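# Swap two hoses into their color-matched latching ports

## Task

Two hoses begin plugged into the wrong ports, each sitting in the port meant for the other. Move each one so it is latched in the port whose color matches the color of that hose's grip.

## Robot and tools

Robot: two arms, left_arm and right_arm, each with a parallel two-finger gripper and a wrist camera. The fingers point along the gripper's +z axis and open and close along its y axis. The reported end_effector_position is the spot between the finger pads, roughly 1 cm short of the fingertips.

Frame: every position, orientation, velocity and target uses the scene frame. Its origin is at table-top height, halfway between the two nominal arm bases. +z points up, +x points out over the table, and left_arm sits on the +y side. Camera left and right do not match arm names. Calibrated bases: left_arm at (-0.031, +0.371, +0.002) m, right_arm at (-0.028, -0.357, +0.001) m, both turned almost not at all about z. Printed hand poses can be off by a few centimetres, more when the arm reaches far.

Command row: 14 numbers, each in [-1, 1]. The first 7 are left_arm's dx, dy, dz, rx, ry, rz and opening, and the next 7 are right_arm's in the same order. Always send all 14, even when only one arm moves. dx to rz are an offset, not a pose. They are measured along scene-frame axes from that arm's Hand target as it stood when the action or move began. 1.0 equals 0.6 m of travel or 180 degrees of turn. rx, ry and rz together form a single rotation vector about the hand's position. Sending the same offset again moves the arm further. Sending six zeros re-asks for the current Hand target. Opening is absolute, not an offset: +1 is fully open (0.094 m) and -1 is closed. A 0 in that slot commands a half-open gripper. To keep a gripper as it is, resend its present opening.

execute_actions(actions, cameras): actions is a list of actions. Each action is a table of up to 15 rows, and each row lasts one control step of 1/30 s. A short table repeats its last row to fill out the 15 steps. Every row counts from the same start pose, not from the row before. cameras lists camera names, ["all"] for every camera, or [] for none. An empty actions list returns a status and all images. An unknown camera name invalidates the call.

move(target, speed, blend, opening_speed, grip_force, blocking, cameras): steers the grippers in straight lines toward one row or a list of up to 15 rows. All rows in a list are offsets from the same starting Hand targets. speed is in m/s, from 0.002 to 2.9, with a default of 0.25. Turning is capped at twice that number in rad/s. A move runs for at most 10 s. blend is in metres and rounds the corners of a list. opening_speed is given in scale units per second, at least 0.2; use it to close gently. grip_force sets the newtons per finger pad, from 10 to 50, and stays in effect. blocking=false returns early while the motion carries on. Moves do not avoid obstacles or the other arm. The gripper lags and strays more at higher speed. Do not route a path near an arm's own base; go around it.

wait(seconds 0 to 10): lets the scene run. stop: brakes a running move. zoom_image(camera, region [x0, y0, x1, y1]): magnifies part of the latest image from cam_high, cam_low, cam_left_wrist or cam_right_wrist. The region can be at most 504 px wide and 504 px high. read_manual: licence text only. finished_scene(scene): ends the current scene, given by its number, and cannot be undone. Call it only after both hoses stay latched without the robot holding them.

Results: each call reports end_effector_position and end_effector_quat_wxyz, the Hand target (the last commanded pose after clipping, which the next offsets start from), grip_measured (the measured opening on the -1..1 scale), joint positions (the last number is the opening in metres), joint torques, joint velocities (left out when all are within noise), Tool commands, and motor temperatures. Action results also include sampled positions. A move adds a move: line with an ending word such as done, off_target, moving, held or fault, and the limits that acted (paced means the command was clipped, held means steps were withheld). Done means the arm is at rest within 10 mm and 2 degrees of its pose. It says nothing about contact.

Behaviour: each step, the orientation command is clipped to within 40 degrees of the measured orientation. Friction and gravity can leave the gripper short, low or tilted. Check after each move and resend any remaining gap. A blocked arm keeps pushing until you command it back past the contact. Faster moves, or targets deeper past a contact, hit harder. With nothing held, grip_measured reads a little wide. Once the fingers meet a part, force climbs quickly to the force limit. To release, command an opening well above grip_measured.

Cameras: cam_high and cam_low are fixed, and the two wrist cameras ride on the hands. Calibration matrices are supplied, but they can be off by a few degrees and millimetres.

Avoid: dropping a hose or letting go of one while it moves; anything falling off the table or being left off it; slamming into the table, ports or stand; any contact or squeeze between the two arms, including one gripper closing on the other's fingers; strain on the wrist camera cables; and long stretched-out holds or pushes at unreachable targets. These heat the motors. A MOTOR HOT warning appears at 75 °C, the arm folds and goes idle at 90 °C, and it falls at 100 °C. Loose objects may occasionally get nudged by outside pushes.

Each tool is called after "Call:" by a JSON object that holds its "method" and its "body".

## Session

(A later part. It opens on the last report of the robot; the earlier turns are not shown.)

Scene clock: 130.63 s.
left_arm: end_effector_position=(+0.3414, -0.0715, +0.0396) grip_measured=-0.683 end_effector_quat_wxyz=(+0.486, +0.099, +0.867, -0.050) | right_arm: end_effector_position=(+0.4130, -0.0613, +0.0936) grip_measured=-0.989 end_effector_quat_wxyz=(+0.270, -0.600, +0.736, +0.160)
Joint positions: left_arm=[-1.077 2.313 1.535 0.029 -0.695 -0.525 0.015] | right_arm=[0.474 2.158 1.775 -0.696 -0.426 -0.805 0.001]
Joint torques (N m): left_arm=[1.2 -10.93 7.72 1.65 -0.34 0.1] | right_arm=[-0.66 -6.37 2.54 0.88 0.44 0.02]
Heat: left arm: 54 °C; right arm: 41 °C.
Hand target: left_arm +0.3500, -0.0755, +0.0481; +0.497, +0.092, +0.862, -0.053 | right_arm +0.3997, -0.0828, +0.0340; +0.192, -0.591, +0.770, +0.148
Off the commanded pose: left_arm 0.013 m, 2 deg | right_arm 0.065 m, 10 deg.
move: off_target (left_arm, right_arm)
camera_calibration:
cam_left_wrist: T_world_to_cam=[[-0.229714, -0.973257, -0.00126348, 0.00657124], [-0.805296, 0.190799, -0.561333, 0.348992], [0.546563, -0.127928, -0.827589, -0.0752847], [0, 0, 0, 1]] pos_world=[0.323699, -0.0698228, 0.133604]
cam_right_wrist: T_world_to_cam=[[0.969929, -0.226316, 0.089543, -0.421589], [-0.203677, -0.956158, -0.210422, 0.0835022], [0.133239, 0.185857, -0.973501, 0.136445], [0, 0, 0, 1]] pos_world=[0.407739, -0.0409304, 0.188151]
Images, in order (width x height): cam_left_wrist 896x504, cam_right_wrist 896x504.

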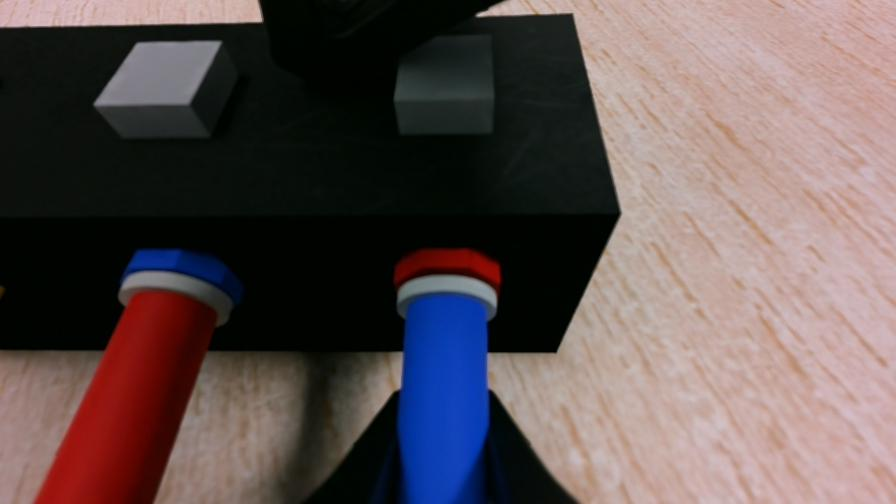

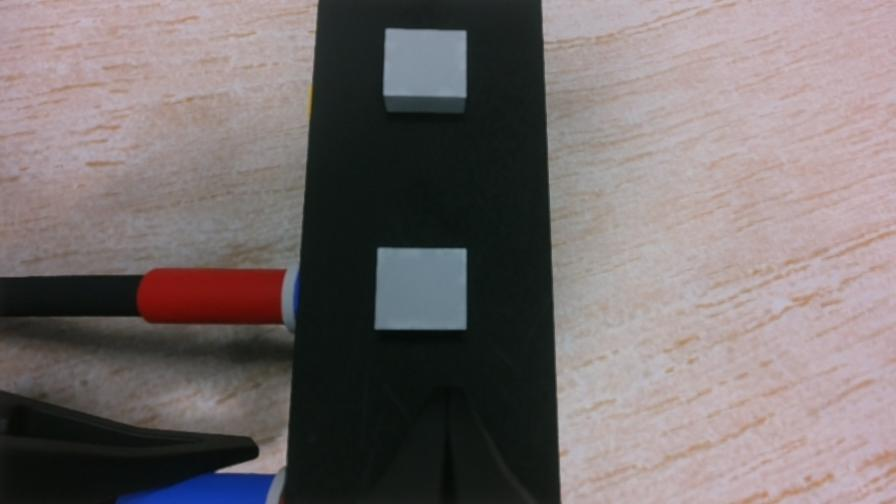

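Call:
{"method": "move", "body": {"target": [[0,0,0,0,0,0,-1,0.0,0,0.12,0,0,0,-1],[0,0,0,0,0,0,-1,-0.0225,-0.037,0.0,0,0,0,-1]], "speed": 0.08, "cameras": ["cam_left_wrist","cam_right_wrist"]}}

Scene clock: 140.80 s.
left_arm: end_effector_position=(+0.3366, -0.0706, +0.0378) grip_measured=-0.683 end_effector_quat_wxyz=(+0.485, +0.104, +0.867, -0.039) | right_arm: end_effector_position=(+0.4009, -0.0802, +0.0989) grip_measured=-0.989 end_effector_quat_wxyz=(+0.279, -0.596, +0.734, +0.167)
Joint positions: left_arm=[-1.088 2.313 1.535 0.008 -0.712 -0.525 0.015] | right_arm=[0.44 2.07 1.649 -0.652 -0.458 -0.825 0.001]
Joint torques (N m): left_arm=[2.21 -11.06 7.51 1.82 -0.15 0.11] | right_arm=[-0.69 -5.23 2.14 0.79 0.65 -0.16]
Motor temperatures (°C): left_arm=[31 55 46 37 28 26 30] | right_arm=[26 40 39 32 26 27 25]
Heat: left arm: 55 °C; right arm: 40 °C.
Hand target: left_arm +0.3499, -0.0755, +0.0481; +0.497, +0.092, +0.862, -0.053 | right_arm +0.3862, -0.1050, +0.0340; +0.192, -0.591, +0.770, +0.148
Off the commanded pose: left_arm 0.018 m, 3 deg | right_arm 0.071 m, 11 deg.
move: off_target (left_arm, right_arm)
camera_calibration:
cam_left_wrist: T_world_to_cam=[[-0.227933, -0.973362, -0.0247531, 0.00666653], [-0.805507, 0.202786, -0.55681, 0.344701], [0.546997, -0.106976, -0.830271, -0.0726162], [0, 0, 0, 1]] pos_world=[0.318899, -0.0711796, 0.131807]
cam_right_wrist: T_world_to_cam=[[0.969082, -0.230436, 0.088206, -0.414432], [-0.204645, -0.950351, -0.234424, 0.0672783], [0.137846, 0.209125, -0.968125, 0.146164], [0, 0, 0, 1]] pos_world=[0.395238, -0.0621285, 0.193832]
Images, in order (width x height): cam_left_wrist 896x504, cam_right_wrist 896x504.

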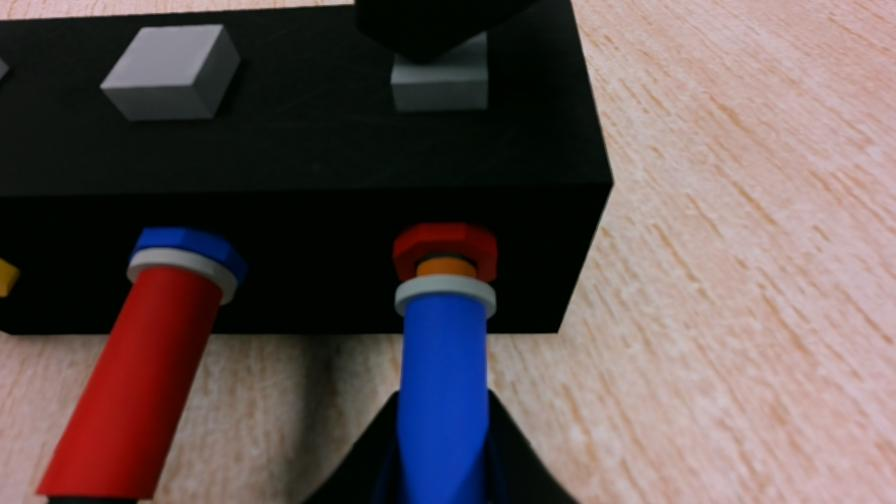

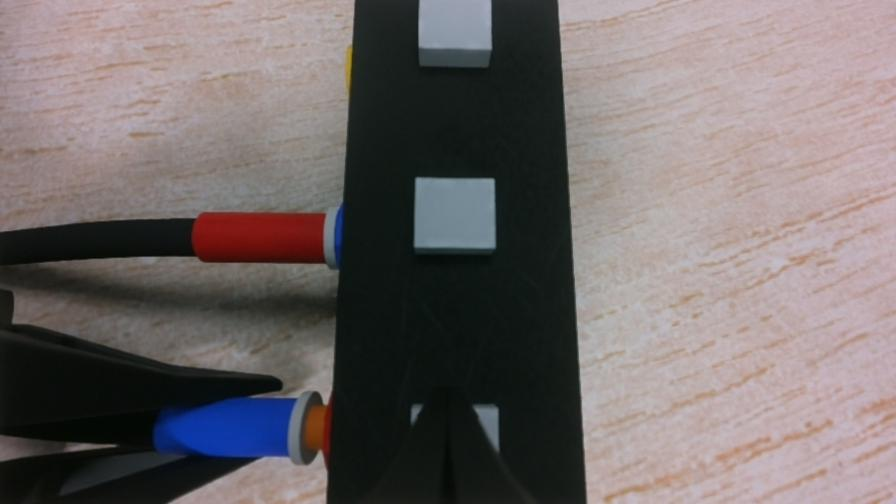

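Call:
{"method": "move", "body": {"target": [[-0.0977,0.0212,0,0,0,0,-1,0,0,0,0,0,0,-1],[-0.13,0.03,0.15,0,0,0,-1,0,0,0.2,0,0,0,-1],[-0.13,0.35,0.15,0,0,0,-1,0.0455,0.12,0.2,0,0,0,-1]], "speed": 0.2, "blend": [0,0.03,0], "cameras": ["all"]}}

Scene clock: 153.17 s.
left_arm: end_effector_position=(+0.2704, +0.1348, +0.1294) grip_measured=-0.683 end_effector_quat_wxyz=(+0.486, +0.095, +0.868, -0.041) | right_arm: end_effector_position=(+0.4137, -0.0345, +0.1586) grip_measured=-0.989 end_effector_quat_wxyz=(+0.200, -0.591, +0.767, +0.149)
Joint positions: left_arm=[-0.94 1.397 0.717 -0.014 -0.607 -0.419 0.015] | right_arm=[0.542 2.45 2.603 -1.349 -0.344 -0.725 0.001]
Joint torques (N m): left_arm=[1.03 -6.63 5 1.9 -0.09 0.13] | right_arm=[0.35 -11.44 8.92 1.01 -0.1 0.07]
Motor temperatures (°C): left_arm=[31 57 46 37 28 26 30] | right_arm=[26 40 39 31 26 27 25]
Heat: left arm: 57 °C; right arm: 40 °C.
Hand target: left_arm +0.2719, +0.1345, +0.1381; +0.496, +0.092, +0.862, -0.053 | right_arm +0.4134, -0.0330, +0.1541; +0.192, -0.591, +0.770, +0.148
Off the commanded pose: left_arm 0.009 m, 2 deg | right_arm 0.005 m, 1 deg.
move: done
camera_calibration:
cam_left_wrist: T_world_to_cam=[[-0.213761, -0.976818, -0.0115386, 0.188658], [-0.808636, 0.18356, -0.558939, 0.304449], [0.5481, -0.110149, -0.829128, 0.0617032], [0, 0, 0, 1]] pos_world=[0.252696, 0.135196, 0.223505]
cam_right_wrist: T_world_to_cam=[[0.967279, -0.253561, 0.00881231, -0.408977], [-0.251986, -0.964157, -0.0830952, 0.122473], [0.0295662, 0.0781557, -0.996503, 0.237313], [0, 0, 0, 1]] pos_world=[0.41944, -0.00416466, 0.250264]

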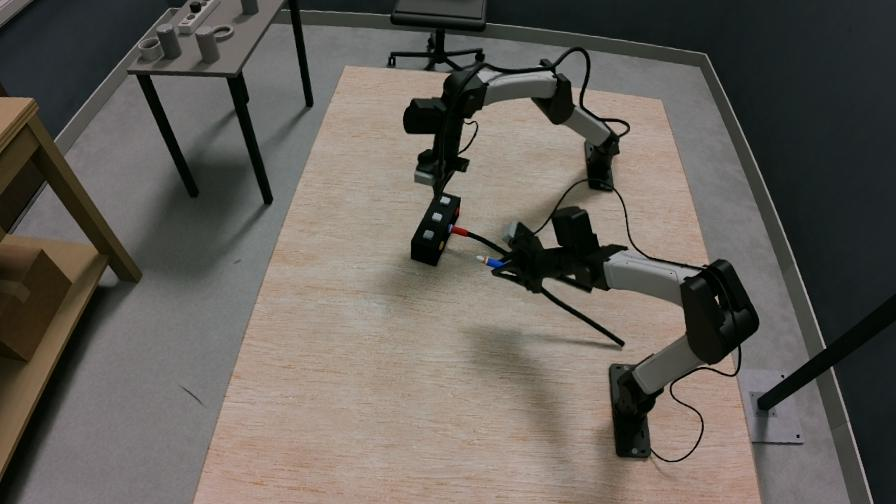

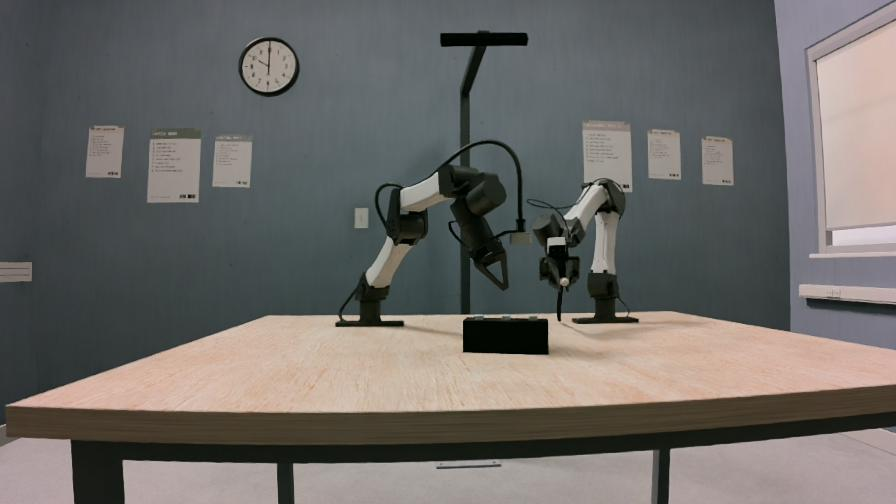

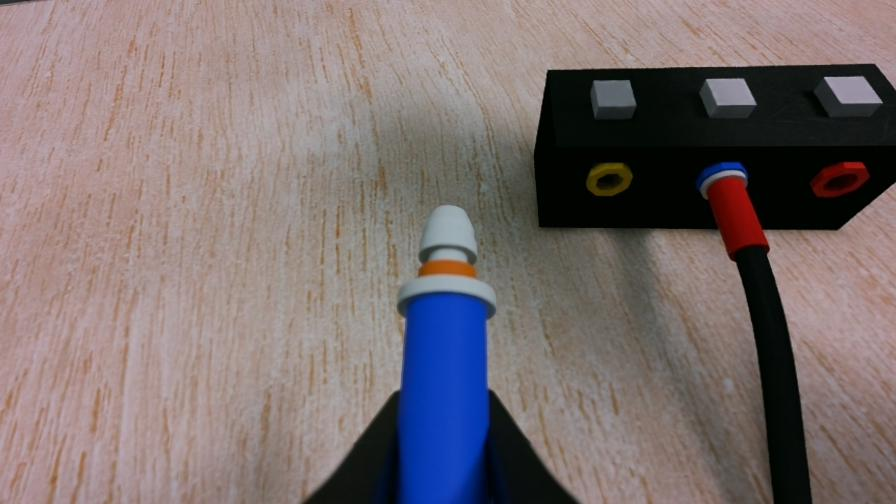

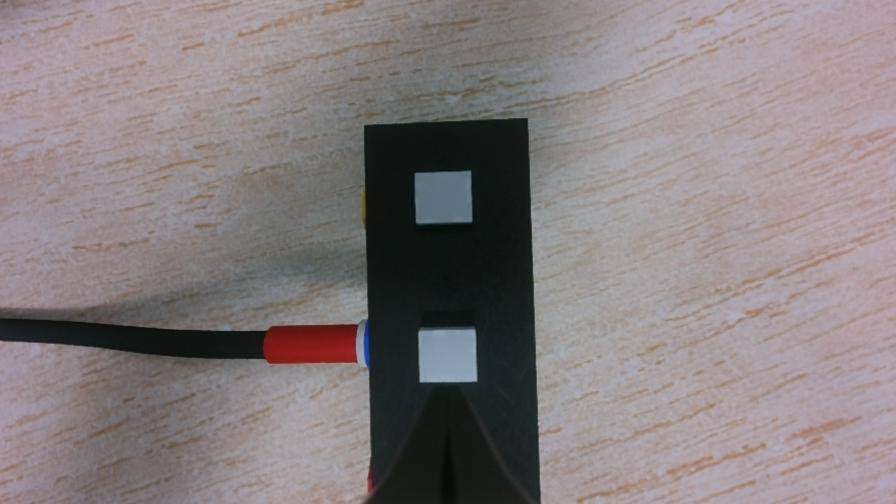

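Call:
{"method": "move", "body": {"target": [[0,0,0,0,0,0,-1,0.0,0,-0.0817,0,0,0,-1],[0,0,0,0,0,0,-1,-0.0225,-0.042,-0.2,0,0,0,-1]], "speed": 0.1, "cameras": ["cam_left_wrist","cam_right_wrist"]}}

Call:
{"method": "zoom_image", "body": {"camera": "cam_left_wrist", "region": [520, 40, 896, 270]}}

Scene clock: 160.07 s.
left_arm: end_effector_position=(+0.2704, +0.1348, +0.1294) grip_measured=-0.683 end_effector_quat_wxyz=(+0.486, +0.095, +0.868, -0.041) | right_arm: end_effector_position=(+0.4089, -0.0457, +0.0933) grip_measured=-0.989 end_effector_quat_wxyz=(+0.253, -0.589, +0.750, +0.162)
Joint positions: left_arm=[-0.94 1.397 0.717 -0.014 -0.607 -0.419 0.015] | right_arm=[0.512 2.192 1.841 -0.744 -0.398 -0.742 0.001]
Joint torques (N m): left_arm=[1.03 -6.63 5 1.9 -0.08 0.13] | right_arm=[0.09 -6.04 2.24 1.31 0.32 -0.18]
Motor temperatures (°C): left_arm=[31 55 45 38 28 26 30] | right_arm=[26 42 39 31 26 27 25]
Heat: left arm: 55 °C; right arm: 42 °C.
Hand target: left_arm +0.2719, +0.1346, +0.1381; +0.496, +0.092, +0.862, -0.053 | right_arm +0.3999, -0.0581, +0.0341; +0.192, -0.591, +0.770, +0.148
Off the commanded pose: left_arm 0.009 m, 2 deg | right_arm 0.061 m, 8 deg.
move: off_target (right_arm)
camera_calibration:
cam_left_wrist: T_world_to_cam=[[-0.213761, -0.976818, -0.0115386, 0.188658], [-0.808636, 0.18356, -0.558939, 0.304449], [0.5481, -0.110149, -0.829128, 0.0617032], [0, 0, 0, 1]] pos_world=[0.252696, 0.135196, 0.223505]
cam_right_wrist: T_world_to_cam=[[0.966464, -0.250368, 0.0571321, -0.4107], [-0.235998, -0.953626, -0.186822, 0.108663], [0.101257, 0.167073, -0.980731, 0.146574], [0, 0, 0, 1]] pos_world=[0.407729, -0.0236909, 0.187514]
Images, in order (width x height): cam_left_wrist 896x504, cam_right_wrist 896x504.

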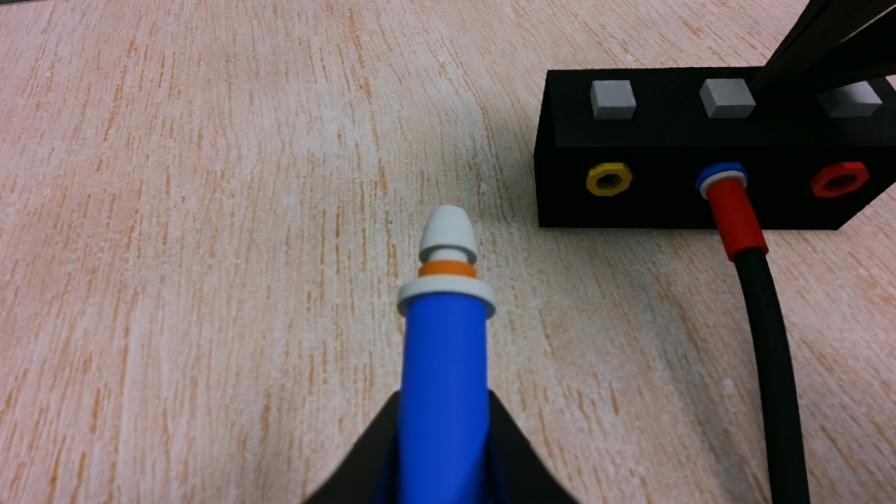

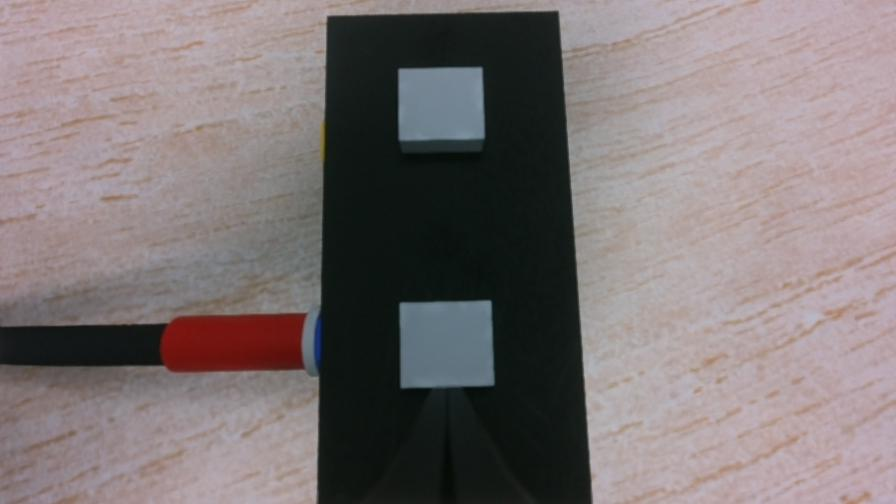

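Scaled by 1.340.

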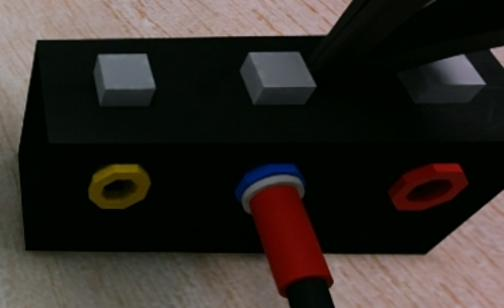

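Call:
{"method": "move", "body": {"target": [[0,0,0,0,0,0,-1,0.0,0,0.118,0,0,0,-1],[0,0,0,0,0,0,-1,0.0267,0.0633,0.118,0,0,0,-1],[0,0,0,0,0,0,-1,0.0042,0.022,0,0,0,0,-1]], "speed": 0.1, "cameras": ["cam_left_wrist","cam_right_wrist"]}}

Call:
{"method": "zoom_image", "body": {"camera": "cam_left_wrist", "region": [520, 40, 896, 270]}}

Scene clock: 167.40 s.
left_arm: end_effector_position=(+0.2704, +0.1348, +0.1294) grip_measured=-0.683 end_effector_quat_wxyz=(+0.486, +0.095, +0.868, -0.041) | right_arm: end_effector_position=(+0.4172, -0.0199, +0.1017) grip_measured=-0.989 end_effector_quat_wxyz=(+0.280, -0.594, +0.735, +0.167)
Joint positions: left_arm=[-0.94 1.397 0.717 -0.014 -0.607 -0.419 0.015] | right_arm=[0.544 2.23 1.905 -0.704 -0.405 -0.721 0.001]
Joint torques (N m): left_arm=[1.05 -6.63 5 1.9 -0.08 0.13] | right_arm=[-0.7 -6.75 2.35 0.77 0.48 -0.14]
Heat: left arm: 54 °C; right arm: 42 °C.
Hand target: left_arm +0.2719, +0.1346, +0.1381; +0.496, +0.092, +0.862, -0.053 | right_arm +0.4025, -0.0449, +0.0341; +0.192, -0.591, +0.770, +0.148
Off the commanded pose: left_arm 0.009 m, 2 deg | right_arm 0.074 m, 11 deg.
move: off_target (right_arm)
camera_calibration:
cam_left_wrist: T_world_to_cam=[[-0.213761, -0.976818, -0.0115386, 0.188658], [-0.808636, 0.18356, -0.558939, 0.304449], [0.5481, -0.110149, -0.829128, 0.0617032], [0, 0, 0, 1]] pos_world=[0.252696, 0.135196, 0.223505]
cam_right_wrist: T_world_to_cam=[[0.967785, -0.235728, 0.0884563, -0.416229], [-0.209546, -0.948876, -0.236063, 0.130875], [0.139581, 0.209923, -0.967703, 0.133323], [0, 0, 0, 1]] pos_world=[0.411635, -0.00192072, 0.19673]
Images, in order (width x height): cam_left_wrist 896x504, cam_right_wrist 896x504.

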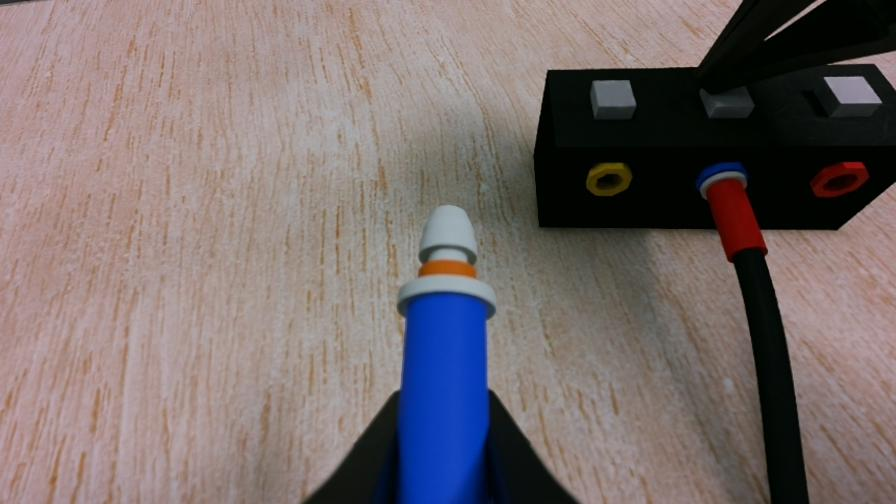

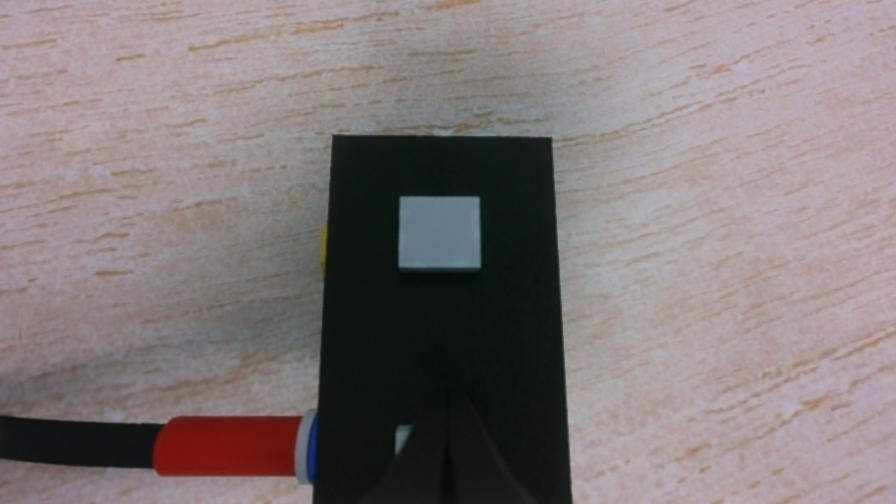

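Scaled by 1.340.

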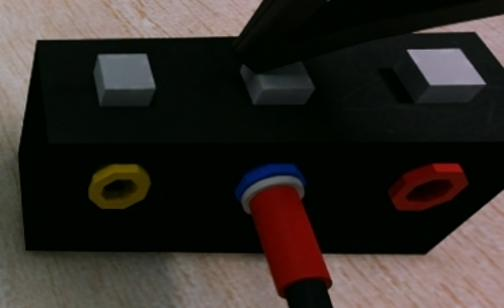

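Call:
{"method": "move", "body": {"target": [[0,0,0,0,0,0,-1,0.0,0,0.118,0,0,0,-1],[0,0,0,0,0,0,-1,0.02,0.03,0.118,0,0,0,-1],[0,0,0,0,0,0,-1,-0.0017,-0.0093,-0.0067,0,0,0,-1]], "speed": 0.1, "cameras": ["cam_left_wrist","cam_right_wrist"]}}

Call:
{"method": "zoom_image", "body": {"camera": "cam_left_wrist", "region": [520, 40, 896, 270]}}

Scene clock: 174.57 s.
left_arm: end_effector_position=(+0.2704, +0.1348, +0.1294) grip_measured=-0.683 end_effector_quat_wxyz=(+0.486, +0.095, +0.868, -0.041) | right_arm: end_effector_position=(+0.4192, -0.0275, +0.1013) grip_measured=-0.989 end_effector_quat_wxyz=(+0.285, -0.593, +0.735, +0.163)
Joint positions: left_arm=[-0.94 1.397 0.717 -0.014 -0.607 -0.419 0.015] | right_arm=[0.531 2.212 1.87 -0.68 -0.404 -0.73 0.001]
Joint torques (N m): left_arm=[1.05 -6.63 5 1.9 -0.09 0.13] | right_arm=[-0.36 -6.09 2.28 0.74 0.44 -0.14]
Heat: left arm: 53 °C; right arm: 42 °C.
Hand target: left_arm +0.2719, +0.1346, +0.1381; +0.496, +0.092, +0.862, -0.053 | right_arm +0.4016, -0.0506, +0.0300; +0.192, -0.591, +0.770, +0.148
Off the commanded pose: left_arm 0.009 m, 2 deg | right_arm 0.077 m, 12 deg.
move: off_target (right_arm)
camera_calibration:
cam_left_wrist: T_world_to_cam=[[-0.213761, -0.976818, -0.0115386, 0.188658], [-0.808636, 0.18356, -0.558939, 0.304449], [0.5481, -0.110149, -0.829128, 0.0617032], [0, 0, 0, 1]] pos_world=[0.252696, 0.135196, 0.223505]
cam_right_wrist: T_world_to_cam=[[0.965112, -0.242026, 0.0999081, -0.42001], [-0.212842, -0.947401, -0.239019, 0.125762], [0.152502, 0.209415, -0.965861, 0.128476], [0, 0, 0, 1]] pos_world=[0.412532, -0.00941124, 0.196112]
Images, in order (width x height): cam_left_wrist 896x504, cam_right_wrist 896x504.

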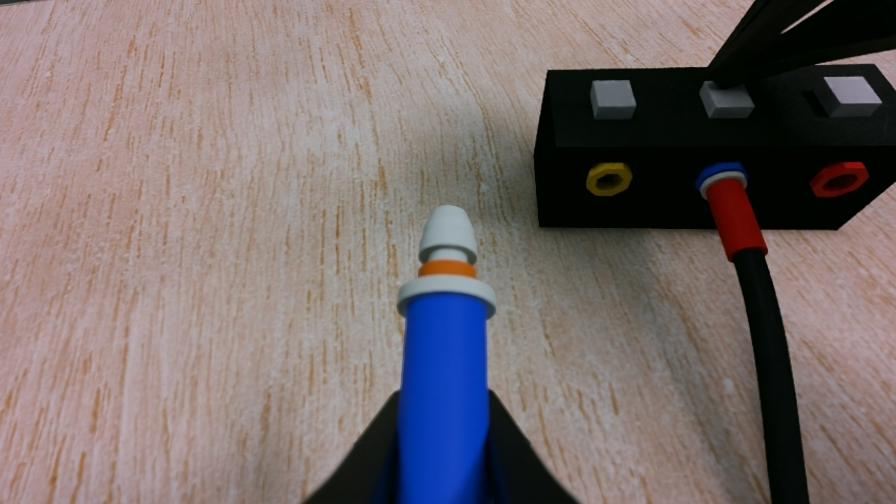

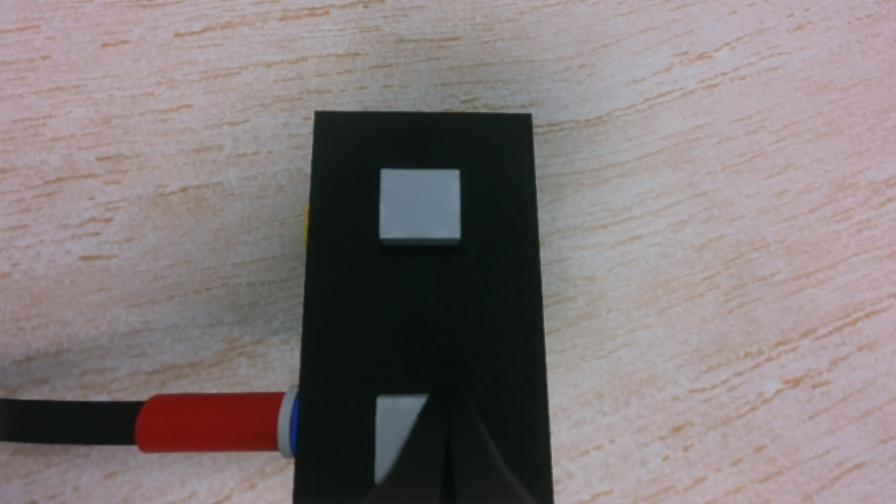

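Scaled by 1.340.

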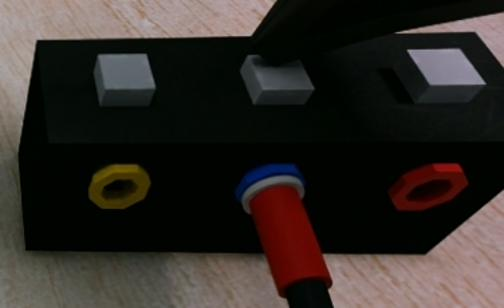

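Call:
{"method": "move", "body": {"target": [[0,0,0,0,0,0,-1,0.0,0,0.125,0,0,0,-1],[0,0,0,0,0,0,-1,0.0123,0.0293,0.125,0,0,0,-1],[0,0,0,0,0,0,-1,-0.011,-0.0123,0,0,0,0,-1]], "speed": 0.1, "cameras": ["cam_left_wrist","cam_right_wrist"]}}

Call:
{"method": "zoom_image", "body": {"camera": "cam_left_wrist", "region": [520, 40, 896, 270]}}

Scene clock: 181.63 s.
left_arm: end_effector_position=(+0.2704, +0.1348, +0.1294) grip_measured=-0.683 end_effector_quat_wxyz=(+0.486, +0.095, +0.868, -0.041) | right_arm: end_effector_position=(+0.4073, -0.0453, +0.0931) grip_measured=-0.989 end_effector_quat_wxyz=(+0.261, -0.589, +0.748, +0.159)
Joint positions: left_arm=[-0.94 1.397 0.717 -0.014 -0.607 -0.419 0.015] | right_arm=[0.516 2.172 1.802 -0.706 -0.392 -0.736 0.001]
Joint torques (N m): left_arm=[1.06 -6.63 5 1.9 -0.09 0.12] | right_arm=[0.29 -5.57 2.1 1.23 0.28 -0.14]
Heat: left arm: 52 °C; right arm: 42 °C.
Hand target: left_arm +0.2719, +0.1346, +0.1381; +0.496, +0.092, +0.862, -0.053 | right_arm +0.3948, -0.0579, +0.0300; +0.192, -0.591, +0.770, +0.148
Off the commanded pose: left_arm 0.009 m, 2 deg | right_arm 0.066 m, 8 deg.
move: off_target (right_arm)
camera_calibration:
cam_left_wrist: T_world_to_cam=[[-0.213761, -0.976818, -0.0115386, 0.188658], [-0.808636, 0.18356, -0.558939, 0.304449], [0.5481, -0.110149, -0.829128, 0.0617032], [0, 0, 0, 1]] pos_world=[0.252696, 0.135196, 0.223505]
cam_right_wrist: T_world_to_cam=[[0.964589, -0.254113, 0.07067, -0.409785], [-0.236403, -0.951762, -0.195607, 0.109737], [0.116967, 0.171974, -0.978133, 0.140128], [0, 0, 0, 1]] pos_world=[0.404826, -0.0237863, 0.187489]
Images, in order (width x height): cam_left_wrist 896x504, cam_right_wrist 896x504.

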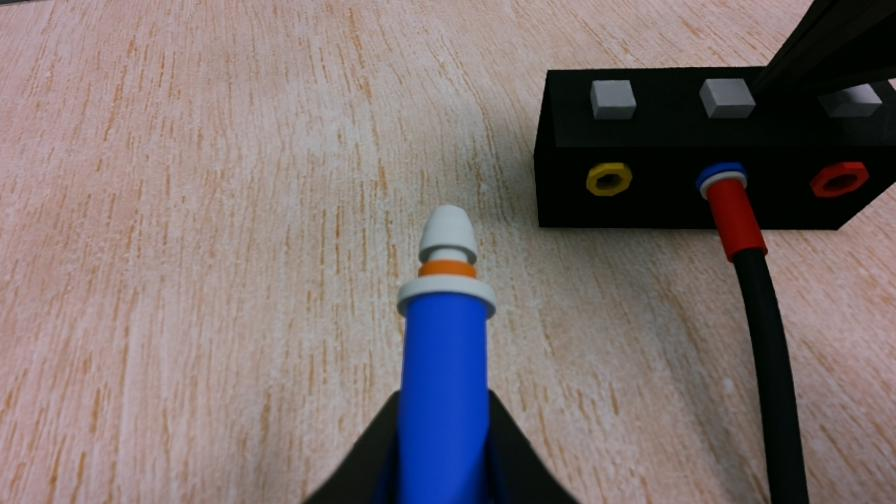

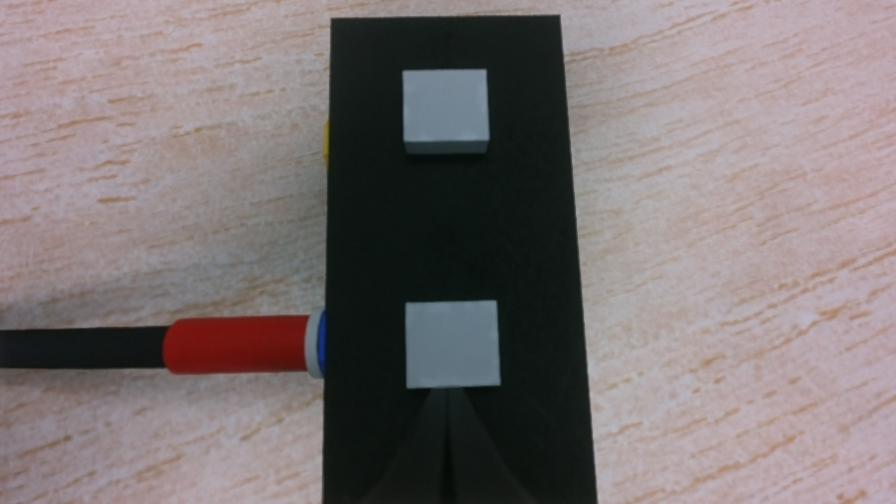

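Scaled by 1.340.

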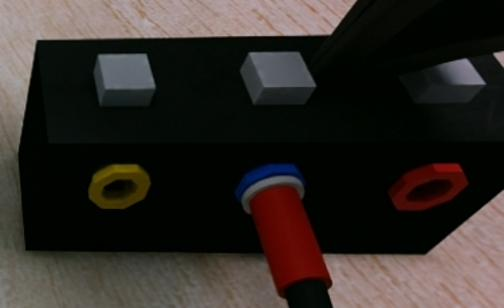

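Call:
{"method": "move", "body": {"target": [[0,0,0,0,0,0,-1,0.0,0,0.15,0,0,0,-1],[0,0,0,0,0,0,-1,0.0258,0.0432,0.15,0,0,0,-1],[0,0,0,0,0,0,-1,0.0258,0.0432,0.125,0,0,0,-1]], "speed": 0.1, "cameras": ["cam_left_wrist","cam_right_wrist"]}}

Call:
{"method": "zoom_image", "body": {"camera": "cam_left_wrist", "region": [520, 40, 896, 270]}}

Scene clock: 189.93 s.
left_arm: end_effector_position=(+0.2704, +0.1348, +0.1294) grip_measured=-0.683 end_effector_quat_wxyz=(+0.486, +0.095, +0.868, -0.041) | right_arm: end_effector_position=(+0.4090, -0.0344, +0.1130) grip_measured=-0.989 end_effector_quat_wxyz=(+0.193, -0.592, +0.769, +0.149)
Joint positions: left_arm=[-0.94 1.397 0.717 -0.014 -0.607 -0.419 0.015] | right_arm=[0.548 2.347 2.235 -1.095 -0.34 -0.721 0.001]
Joint torques (N m): left_arm=[1.05 -6.61 5 1.9 -0.08 0.13] | right_arm=[0.29 -12.12 5.81 1.39 -0.13 0.06]
Heat: left arm: 51 °C; right arm: 42 °C.
Hand target: left_arm +0.2719, +0.1346, +0.1381; +0.496, +0.092, +0.862, -0.053 | right_arm +0.4103, -0.0320, +0.1050; +0.192, -0.591, +0.770, +0.148
Off the commanded pose: left_arm 0.009 m, 2 deg | right_arm 0.009 m, 0 deg.
move: done
camera_calibration:
cam_left_wrist: T_world_to_cam=[[-0.213761, -0.976818, -0.0115386, 0.188658], [-0.808636, 0.18356, -0.558939, 0.304449], [0.5481, -0.110149, -0.829128, 0.0617032], [0, 0, 0, 1]] pos_world=[0.252696, 0.135196, 0.223505]
cam_right_wrist: T_world_to_cam=[[0.967388, -0.253298, 0.00128985, -0.403203], [-0.252544, -0.964877, -0.0723458, 0.11651], [0.0195696, 0.0696607, -0.997379, 0.195947], [0, 0, 0, 1]] pos_world=[0.415643, -0.00336267, 0.204383]
Images, in order (width x height): cam_left_wrist 896x504, cam_right_wrist 896x504.

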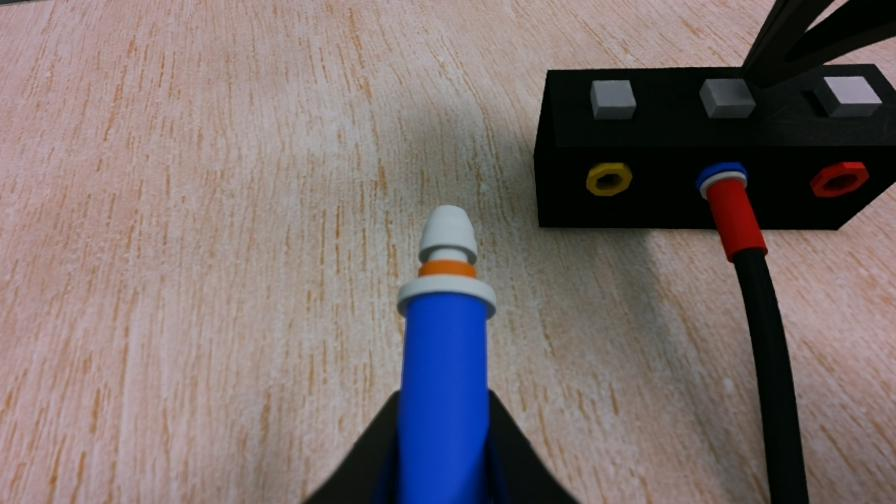

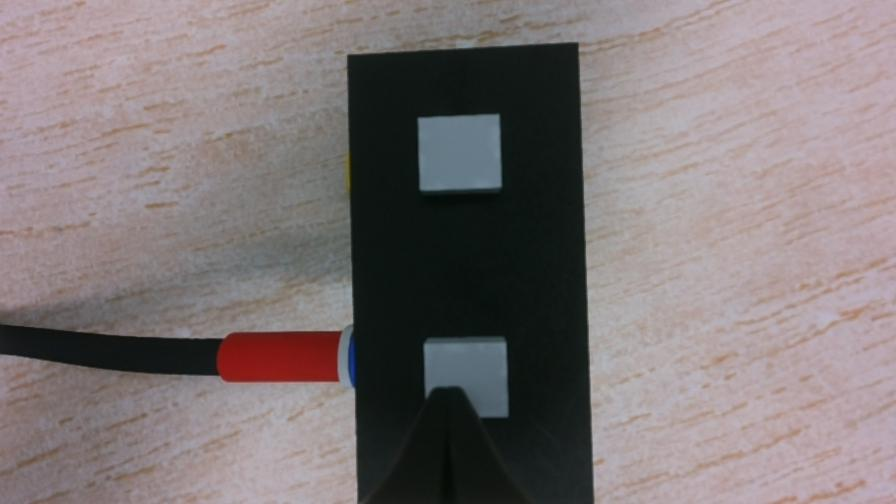

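Scaled by 1.340.

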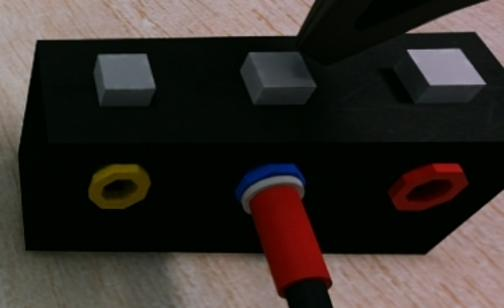

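Call:
{"method": "move", "body": {"target": [[0,0,0,0,0,0,-1,0.0075,-0.001,0,0,0,0,-1],[0,0,0,0,0,0,-1,-0.015,-0.042,-0.12,0,0,0,-1]], "speed": 0.08, "cameras": ["cam_left_wrist","cam_right_wrist"]}}

Call:
{"method": "zoom_image", "body": {"camera": "cam_left_wrist", "region": [520, 40, 896, 270]}}

Scene clock: 196.93 s.
left_arm: end_effector_position=(+0.2704, +0.1348, +0.1294) grip_measured=-0.683 end_effector_quat_wxyz=(+0.486, +0.095, +0.868, -0.041) | right_arm: end_effector_position=(+0.4153, -0.0317, +0.1012) grip_measured=-0.989 end_effector_quat_wxyz=(+0.280, -0.595, +0.734, +0.169)
Joint positions: left_arm=[-0.94 1.397 0.717 -0.014 -0.607 -0.419 0.015] | right_arm=[0.522 2.2 1.855 -0.691 -0.42 -0.743 0.001]
Joint torques (N m): left_arm=[1.05 -6.61 5 1.9 -0.09 0.12] | right_arm=[-0.73 -6.32 2.32 0.79 0.54 -0.15]
Motor temperatures (°C): left_arm=[30 50 43 38 28 26 30] | right_arm=[26 44 39 31 26 27 25]
Heat: left arm: 50 °C; right arm: 44 °C.
Hand target: left_arm +0.2719, +0.1346, +0.1381; +0.496, +0.092, +0.862, -0.053 | right_arm +0.4015, -0.0573, +0.0331; +0.192, -0.591, +0.770, +0.148
Off the commanded pose: left_arm 0.009 m, 2 deg | right_arm 0.074 m, 11 deg.
move: off_target (right_arm)
camera_calibration:
cam_left_wrist: T_world_to_cam=[[-0.213761, -0.976818, -0.0115386, 0.188658], [-0.808636, 0.18356, -0.558939, 0.304449], [0.5481, -0.110149, -0.829128, 0.0617032], [0, 0, 0, 1]] pos_world=[0.252696, 0.135196, 0.223505]
cam_right_wrist: T_world_to_cam=[[0.968668, -0.232469, 0.0874074, -0.417289], [-0.206254, -0.949036, -0.238304, 0.118056], [0.138351, 0.21281, -0.967249, 0.136079], [0, 0, 0, 1]] pos_world=[0.409737, -0.0139261, 0.196229]
Images, in order (width x height): cam_left_wrist 896x504, cam_right_wrist 896x504.

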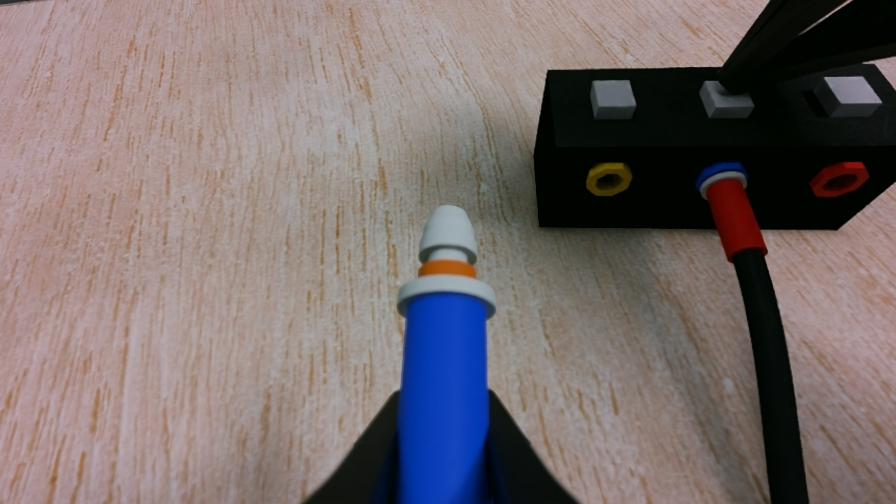

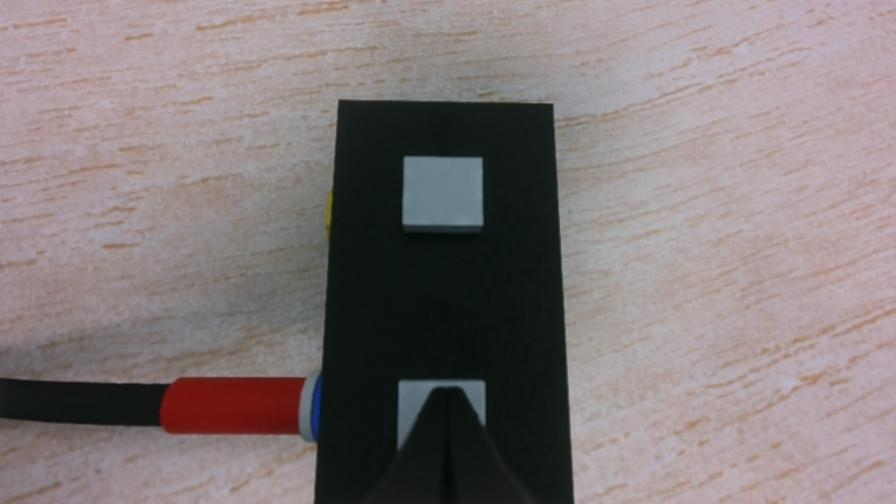

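Scaled by 1.340.

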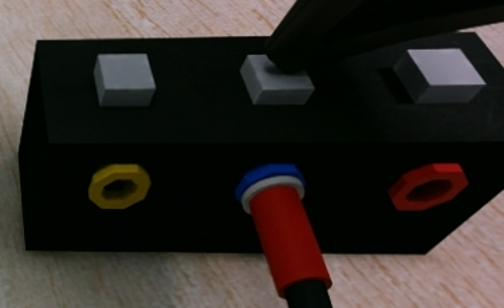

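Call:
{"method": "move", "body": {"target": [0,0,0,0,0,0,-1,-0.0133,-0.026,-0.067,0,0,0,-1], "speed": 0.08, "cameras": ["cam_left_wrist","cam_right_wrist"]}}

Call:
{"method": "zoom_image", "body": {"camera": "cam_left_wrist", "region": [520, 40, 896, 270]}}

Scene clock: 202.27 s.
left_arm: end_effector_position=(+0.2704, +0.1348, +0.1294) grip_measured=-0.683 end_effector_quat_wxyz=(+0.486, +0.095, +0.868, -0.041) | right_arm: end_effector_position=(+0.4185, -0.0310, +0.0976) grip_measured=-0.989 end_effector_quat_wxyz=(+0.336, -0.602, +0.703, +0.174)
Joint positions: left_arm=[-0.94 1.397 0.717 -0.014 -0.607 -0.419 0.015] | right_arm=[0.507 2.143 1.679 -0.461 -0.467 -0.769 0.001]
Joint torques (N m): left_arm=[1.05 -6.63 5 1.9 -0.09 0.13] | right_arm=[-1.16 -3.45 1.02 0.12 0.96 -0.14]
Heat: left arm: 50 °C; right arm: 44 °C.
Hand target: left_arm +0.2719, +0.1346, +0.1381; +0.496, +0.092, +0.862, -0.053 | right_arm +0.3933, -0.0728, -0.0072; +0.192, -0.591, +0.770, +0.148
Off the commanded pose: left_arm 0.009 m, 2 deg | right_arm 0.116 m, 19 deg.
move: off_target (right_arm)
camera_calibration:
cam_left_wrist: T_world_to_cam=[[-0.213761, -0.976818, -0.0115386, 0.188658], [-0.808636, 0.18356, -0.558939, 0.304449], [0.5481, -0.110149, -0.829128, 0.0617032], [0, 0, 0, 1]] pos_world=[0.252696, 0.135196, 0.223505]
cam_right_wrist: T_world_to_cam=[[0.963596, -0.212727, 0.161958, -0.424417], [-0.149775, -0.931279, -0.332094, 0.104618], [0.221473, 0.295747, -0.929238, 0.0960623], [0, 0, 0, 1]] pos_world=[0.40336, -0.0212659, 0.192745]
Images, in order (width x height): cam_left_wrist 896x504, cam_right_wrist 896x504.

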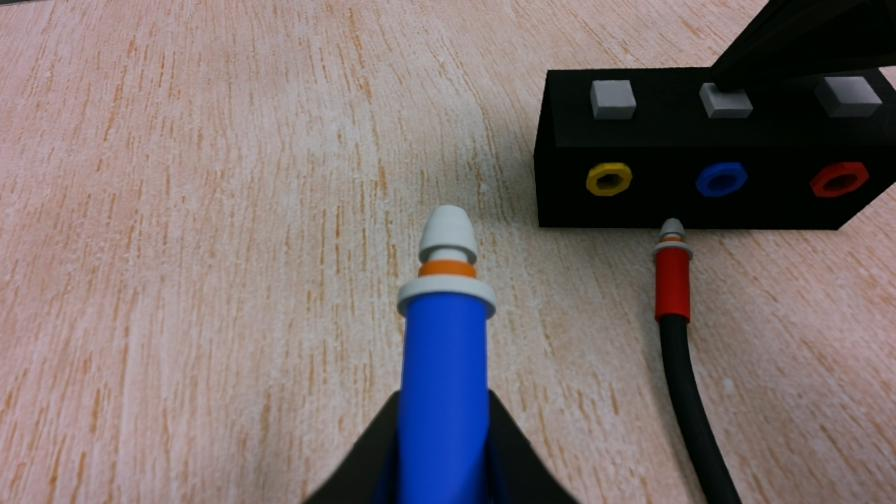

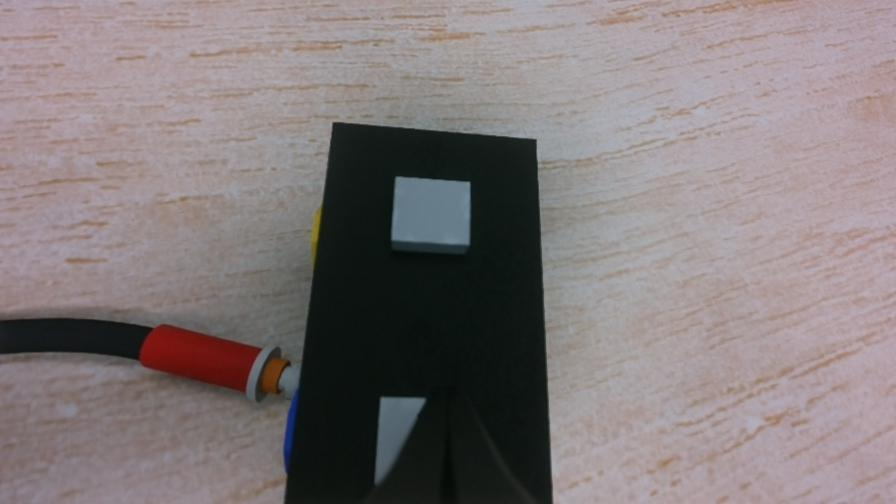

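Scaled by 1.340.

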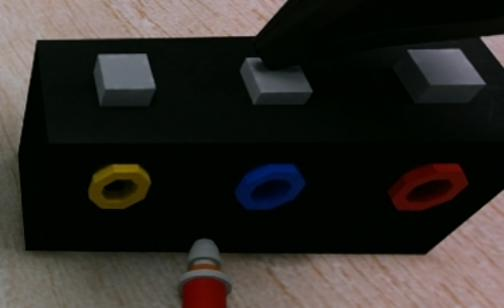

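Call:
{"method": "move", "body": {"target": [[0,0,0,0,0,0,-1,0.028,-0.012,0.295,0,0,0,-1],[0,0,0,0,0,0,-1,-0.264,0.0047,0.279,0.0539,-0.0889,-0.481,-0.2]], "speed": 0.35, "blend": [0.03,0], "cameras": ["cam_high","cam_right_wrist"]}}

Scene clock: 221.47 s.
left_arm: end_effector_position=(+0.2704, +0.1348, +0.1294) grip_measured=-0.683 end_effector_quat_wxyz=(+0.486, +0.095, +0.868, -0.041) | right_arm: end_effector_position=(+0.2322, -0.0737, +0.1560) grip_measured=-0.202 end_effector_quat_wxyz=(+0.373, +0.090, +0.923, -0.042)
Joint positions: left_arm=[-0.94 1.397 0.717 -0.014 -0.607 -0.419 0.015] | right_arm=[1.159 1.769 1.449 -1.04 0.745 1.251 0.038]
Joint torques (N m): left_arm=[1.05 -6.63 4.98 1.9 -0.09 0.13] | right_arm=[0.25 -6.86 9.05 0.64 0.7 0.23]
Heat: left arm: 49 °C; right arm: 42 °C.
Hand target: left_arm +0.2719, +0.1346, +0.1381; +0.496, +0.092, +0.862, -0.053 | right_arm +0.2350, -0.0700, +0.1602; +0.380, +0.099, +0.919, -0.041
Off the commanded pose: left_arm 0.009 m, 2 deg | right_arm 0.006 m, 1 deg.
move: done
camera_calibration:
cam_right_wrist: T_world_to_cam=[[-0.194746, -0.980781, 0.0119501, -0.027701], [-0.922639, 0.179039, -0.341588, 0.319048], [0.332883, -0.0775484, -0.939774, 0.152506], [0, 0, 0, 1]] pos_world=[0.238205, -0.0724641, 0.252635]
Images, in order (width x height): cam_high 896x504, cam_right_wrist 896x504.

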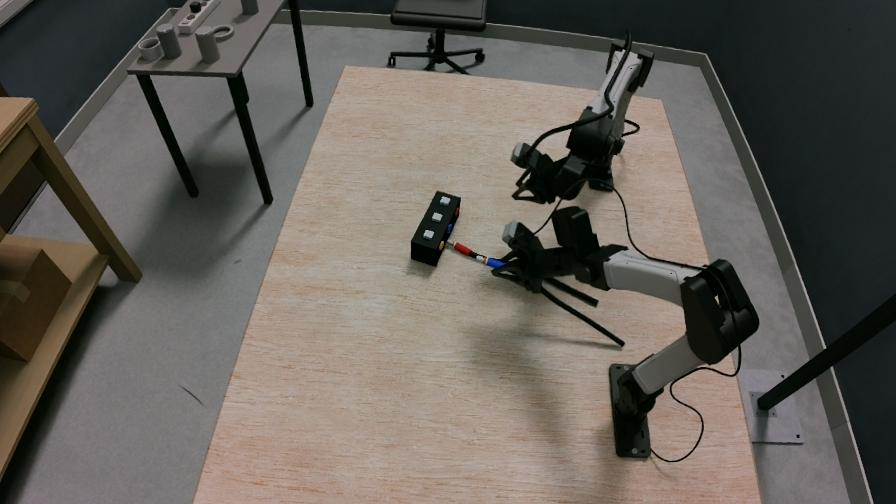

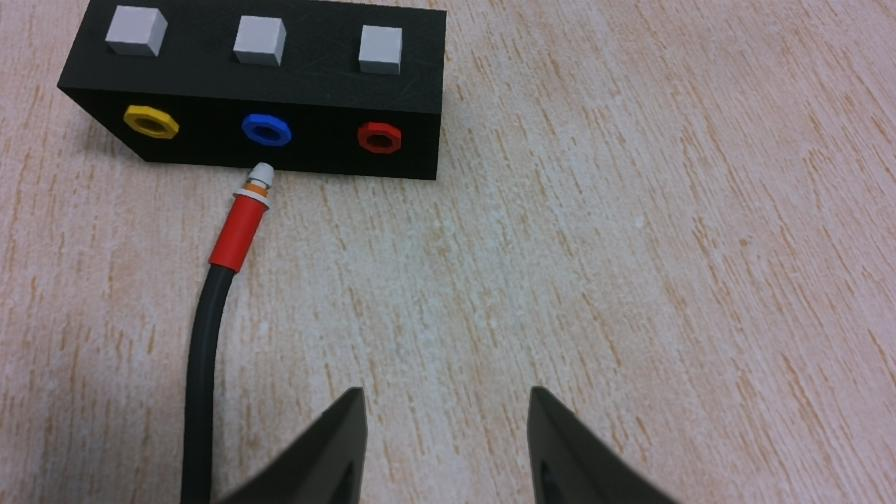

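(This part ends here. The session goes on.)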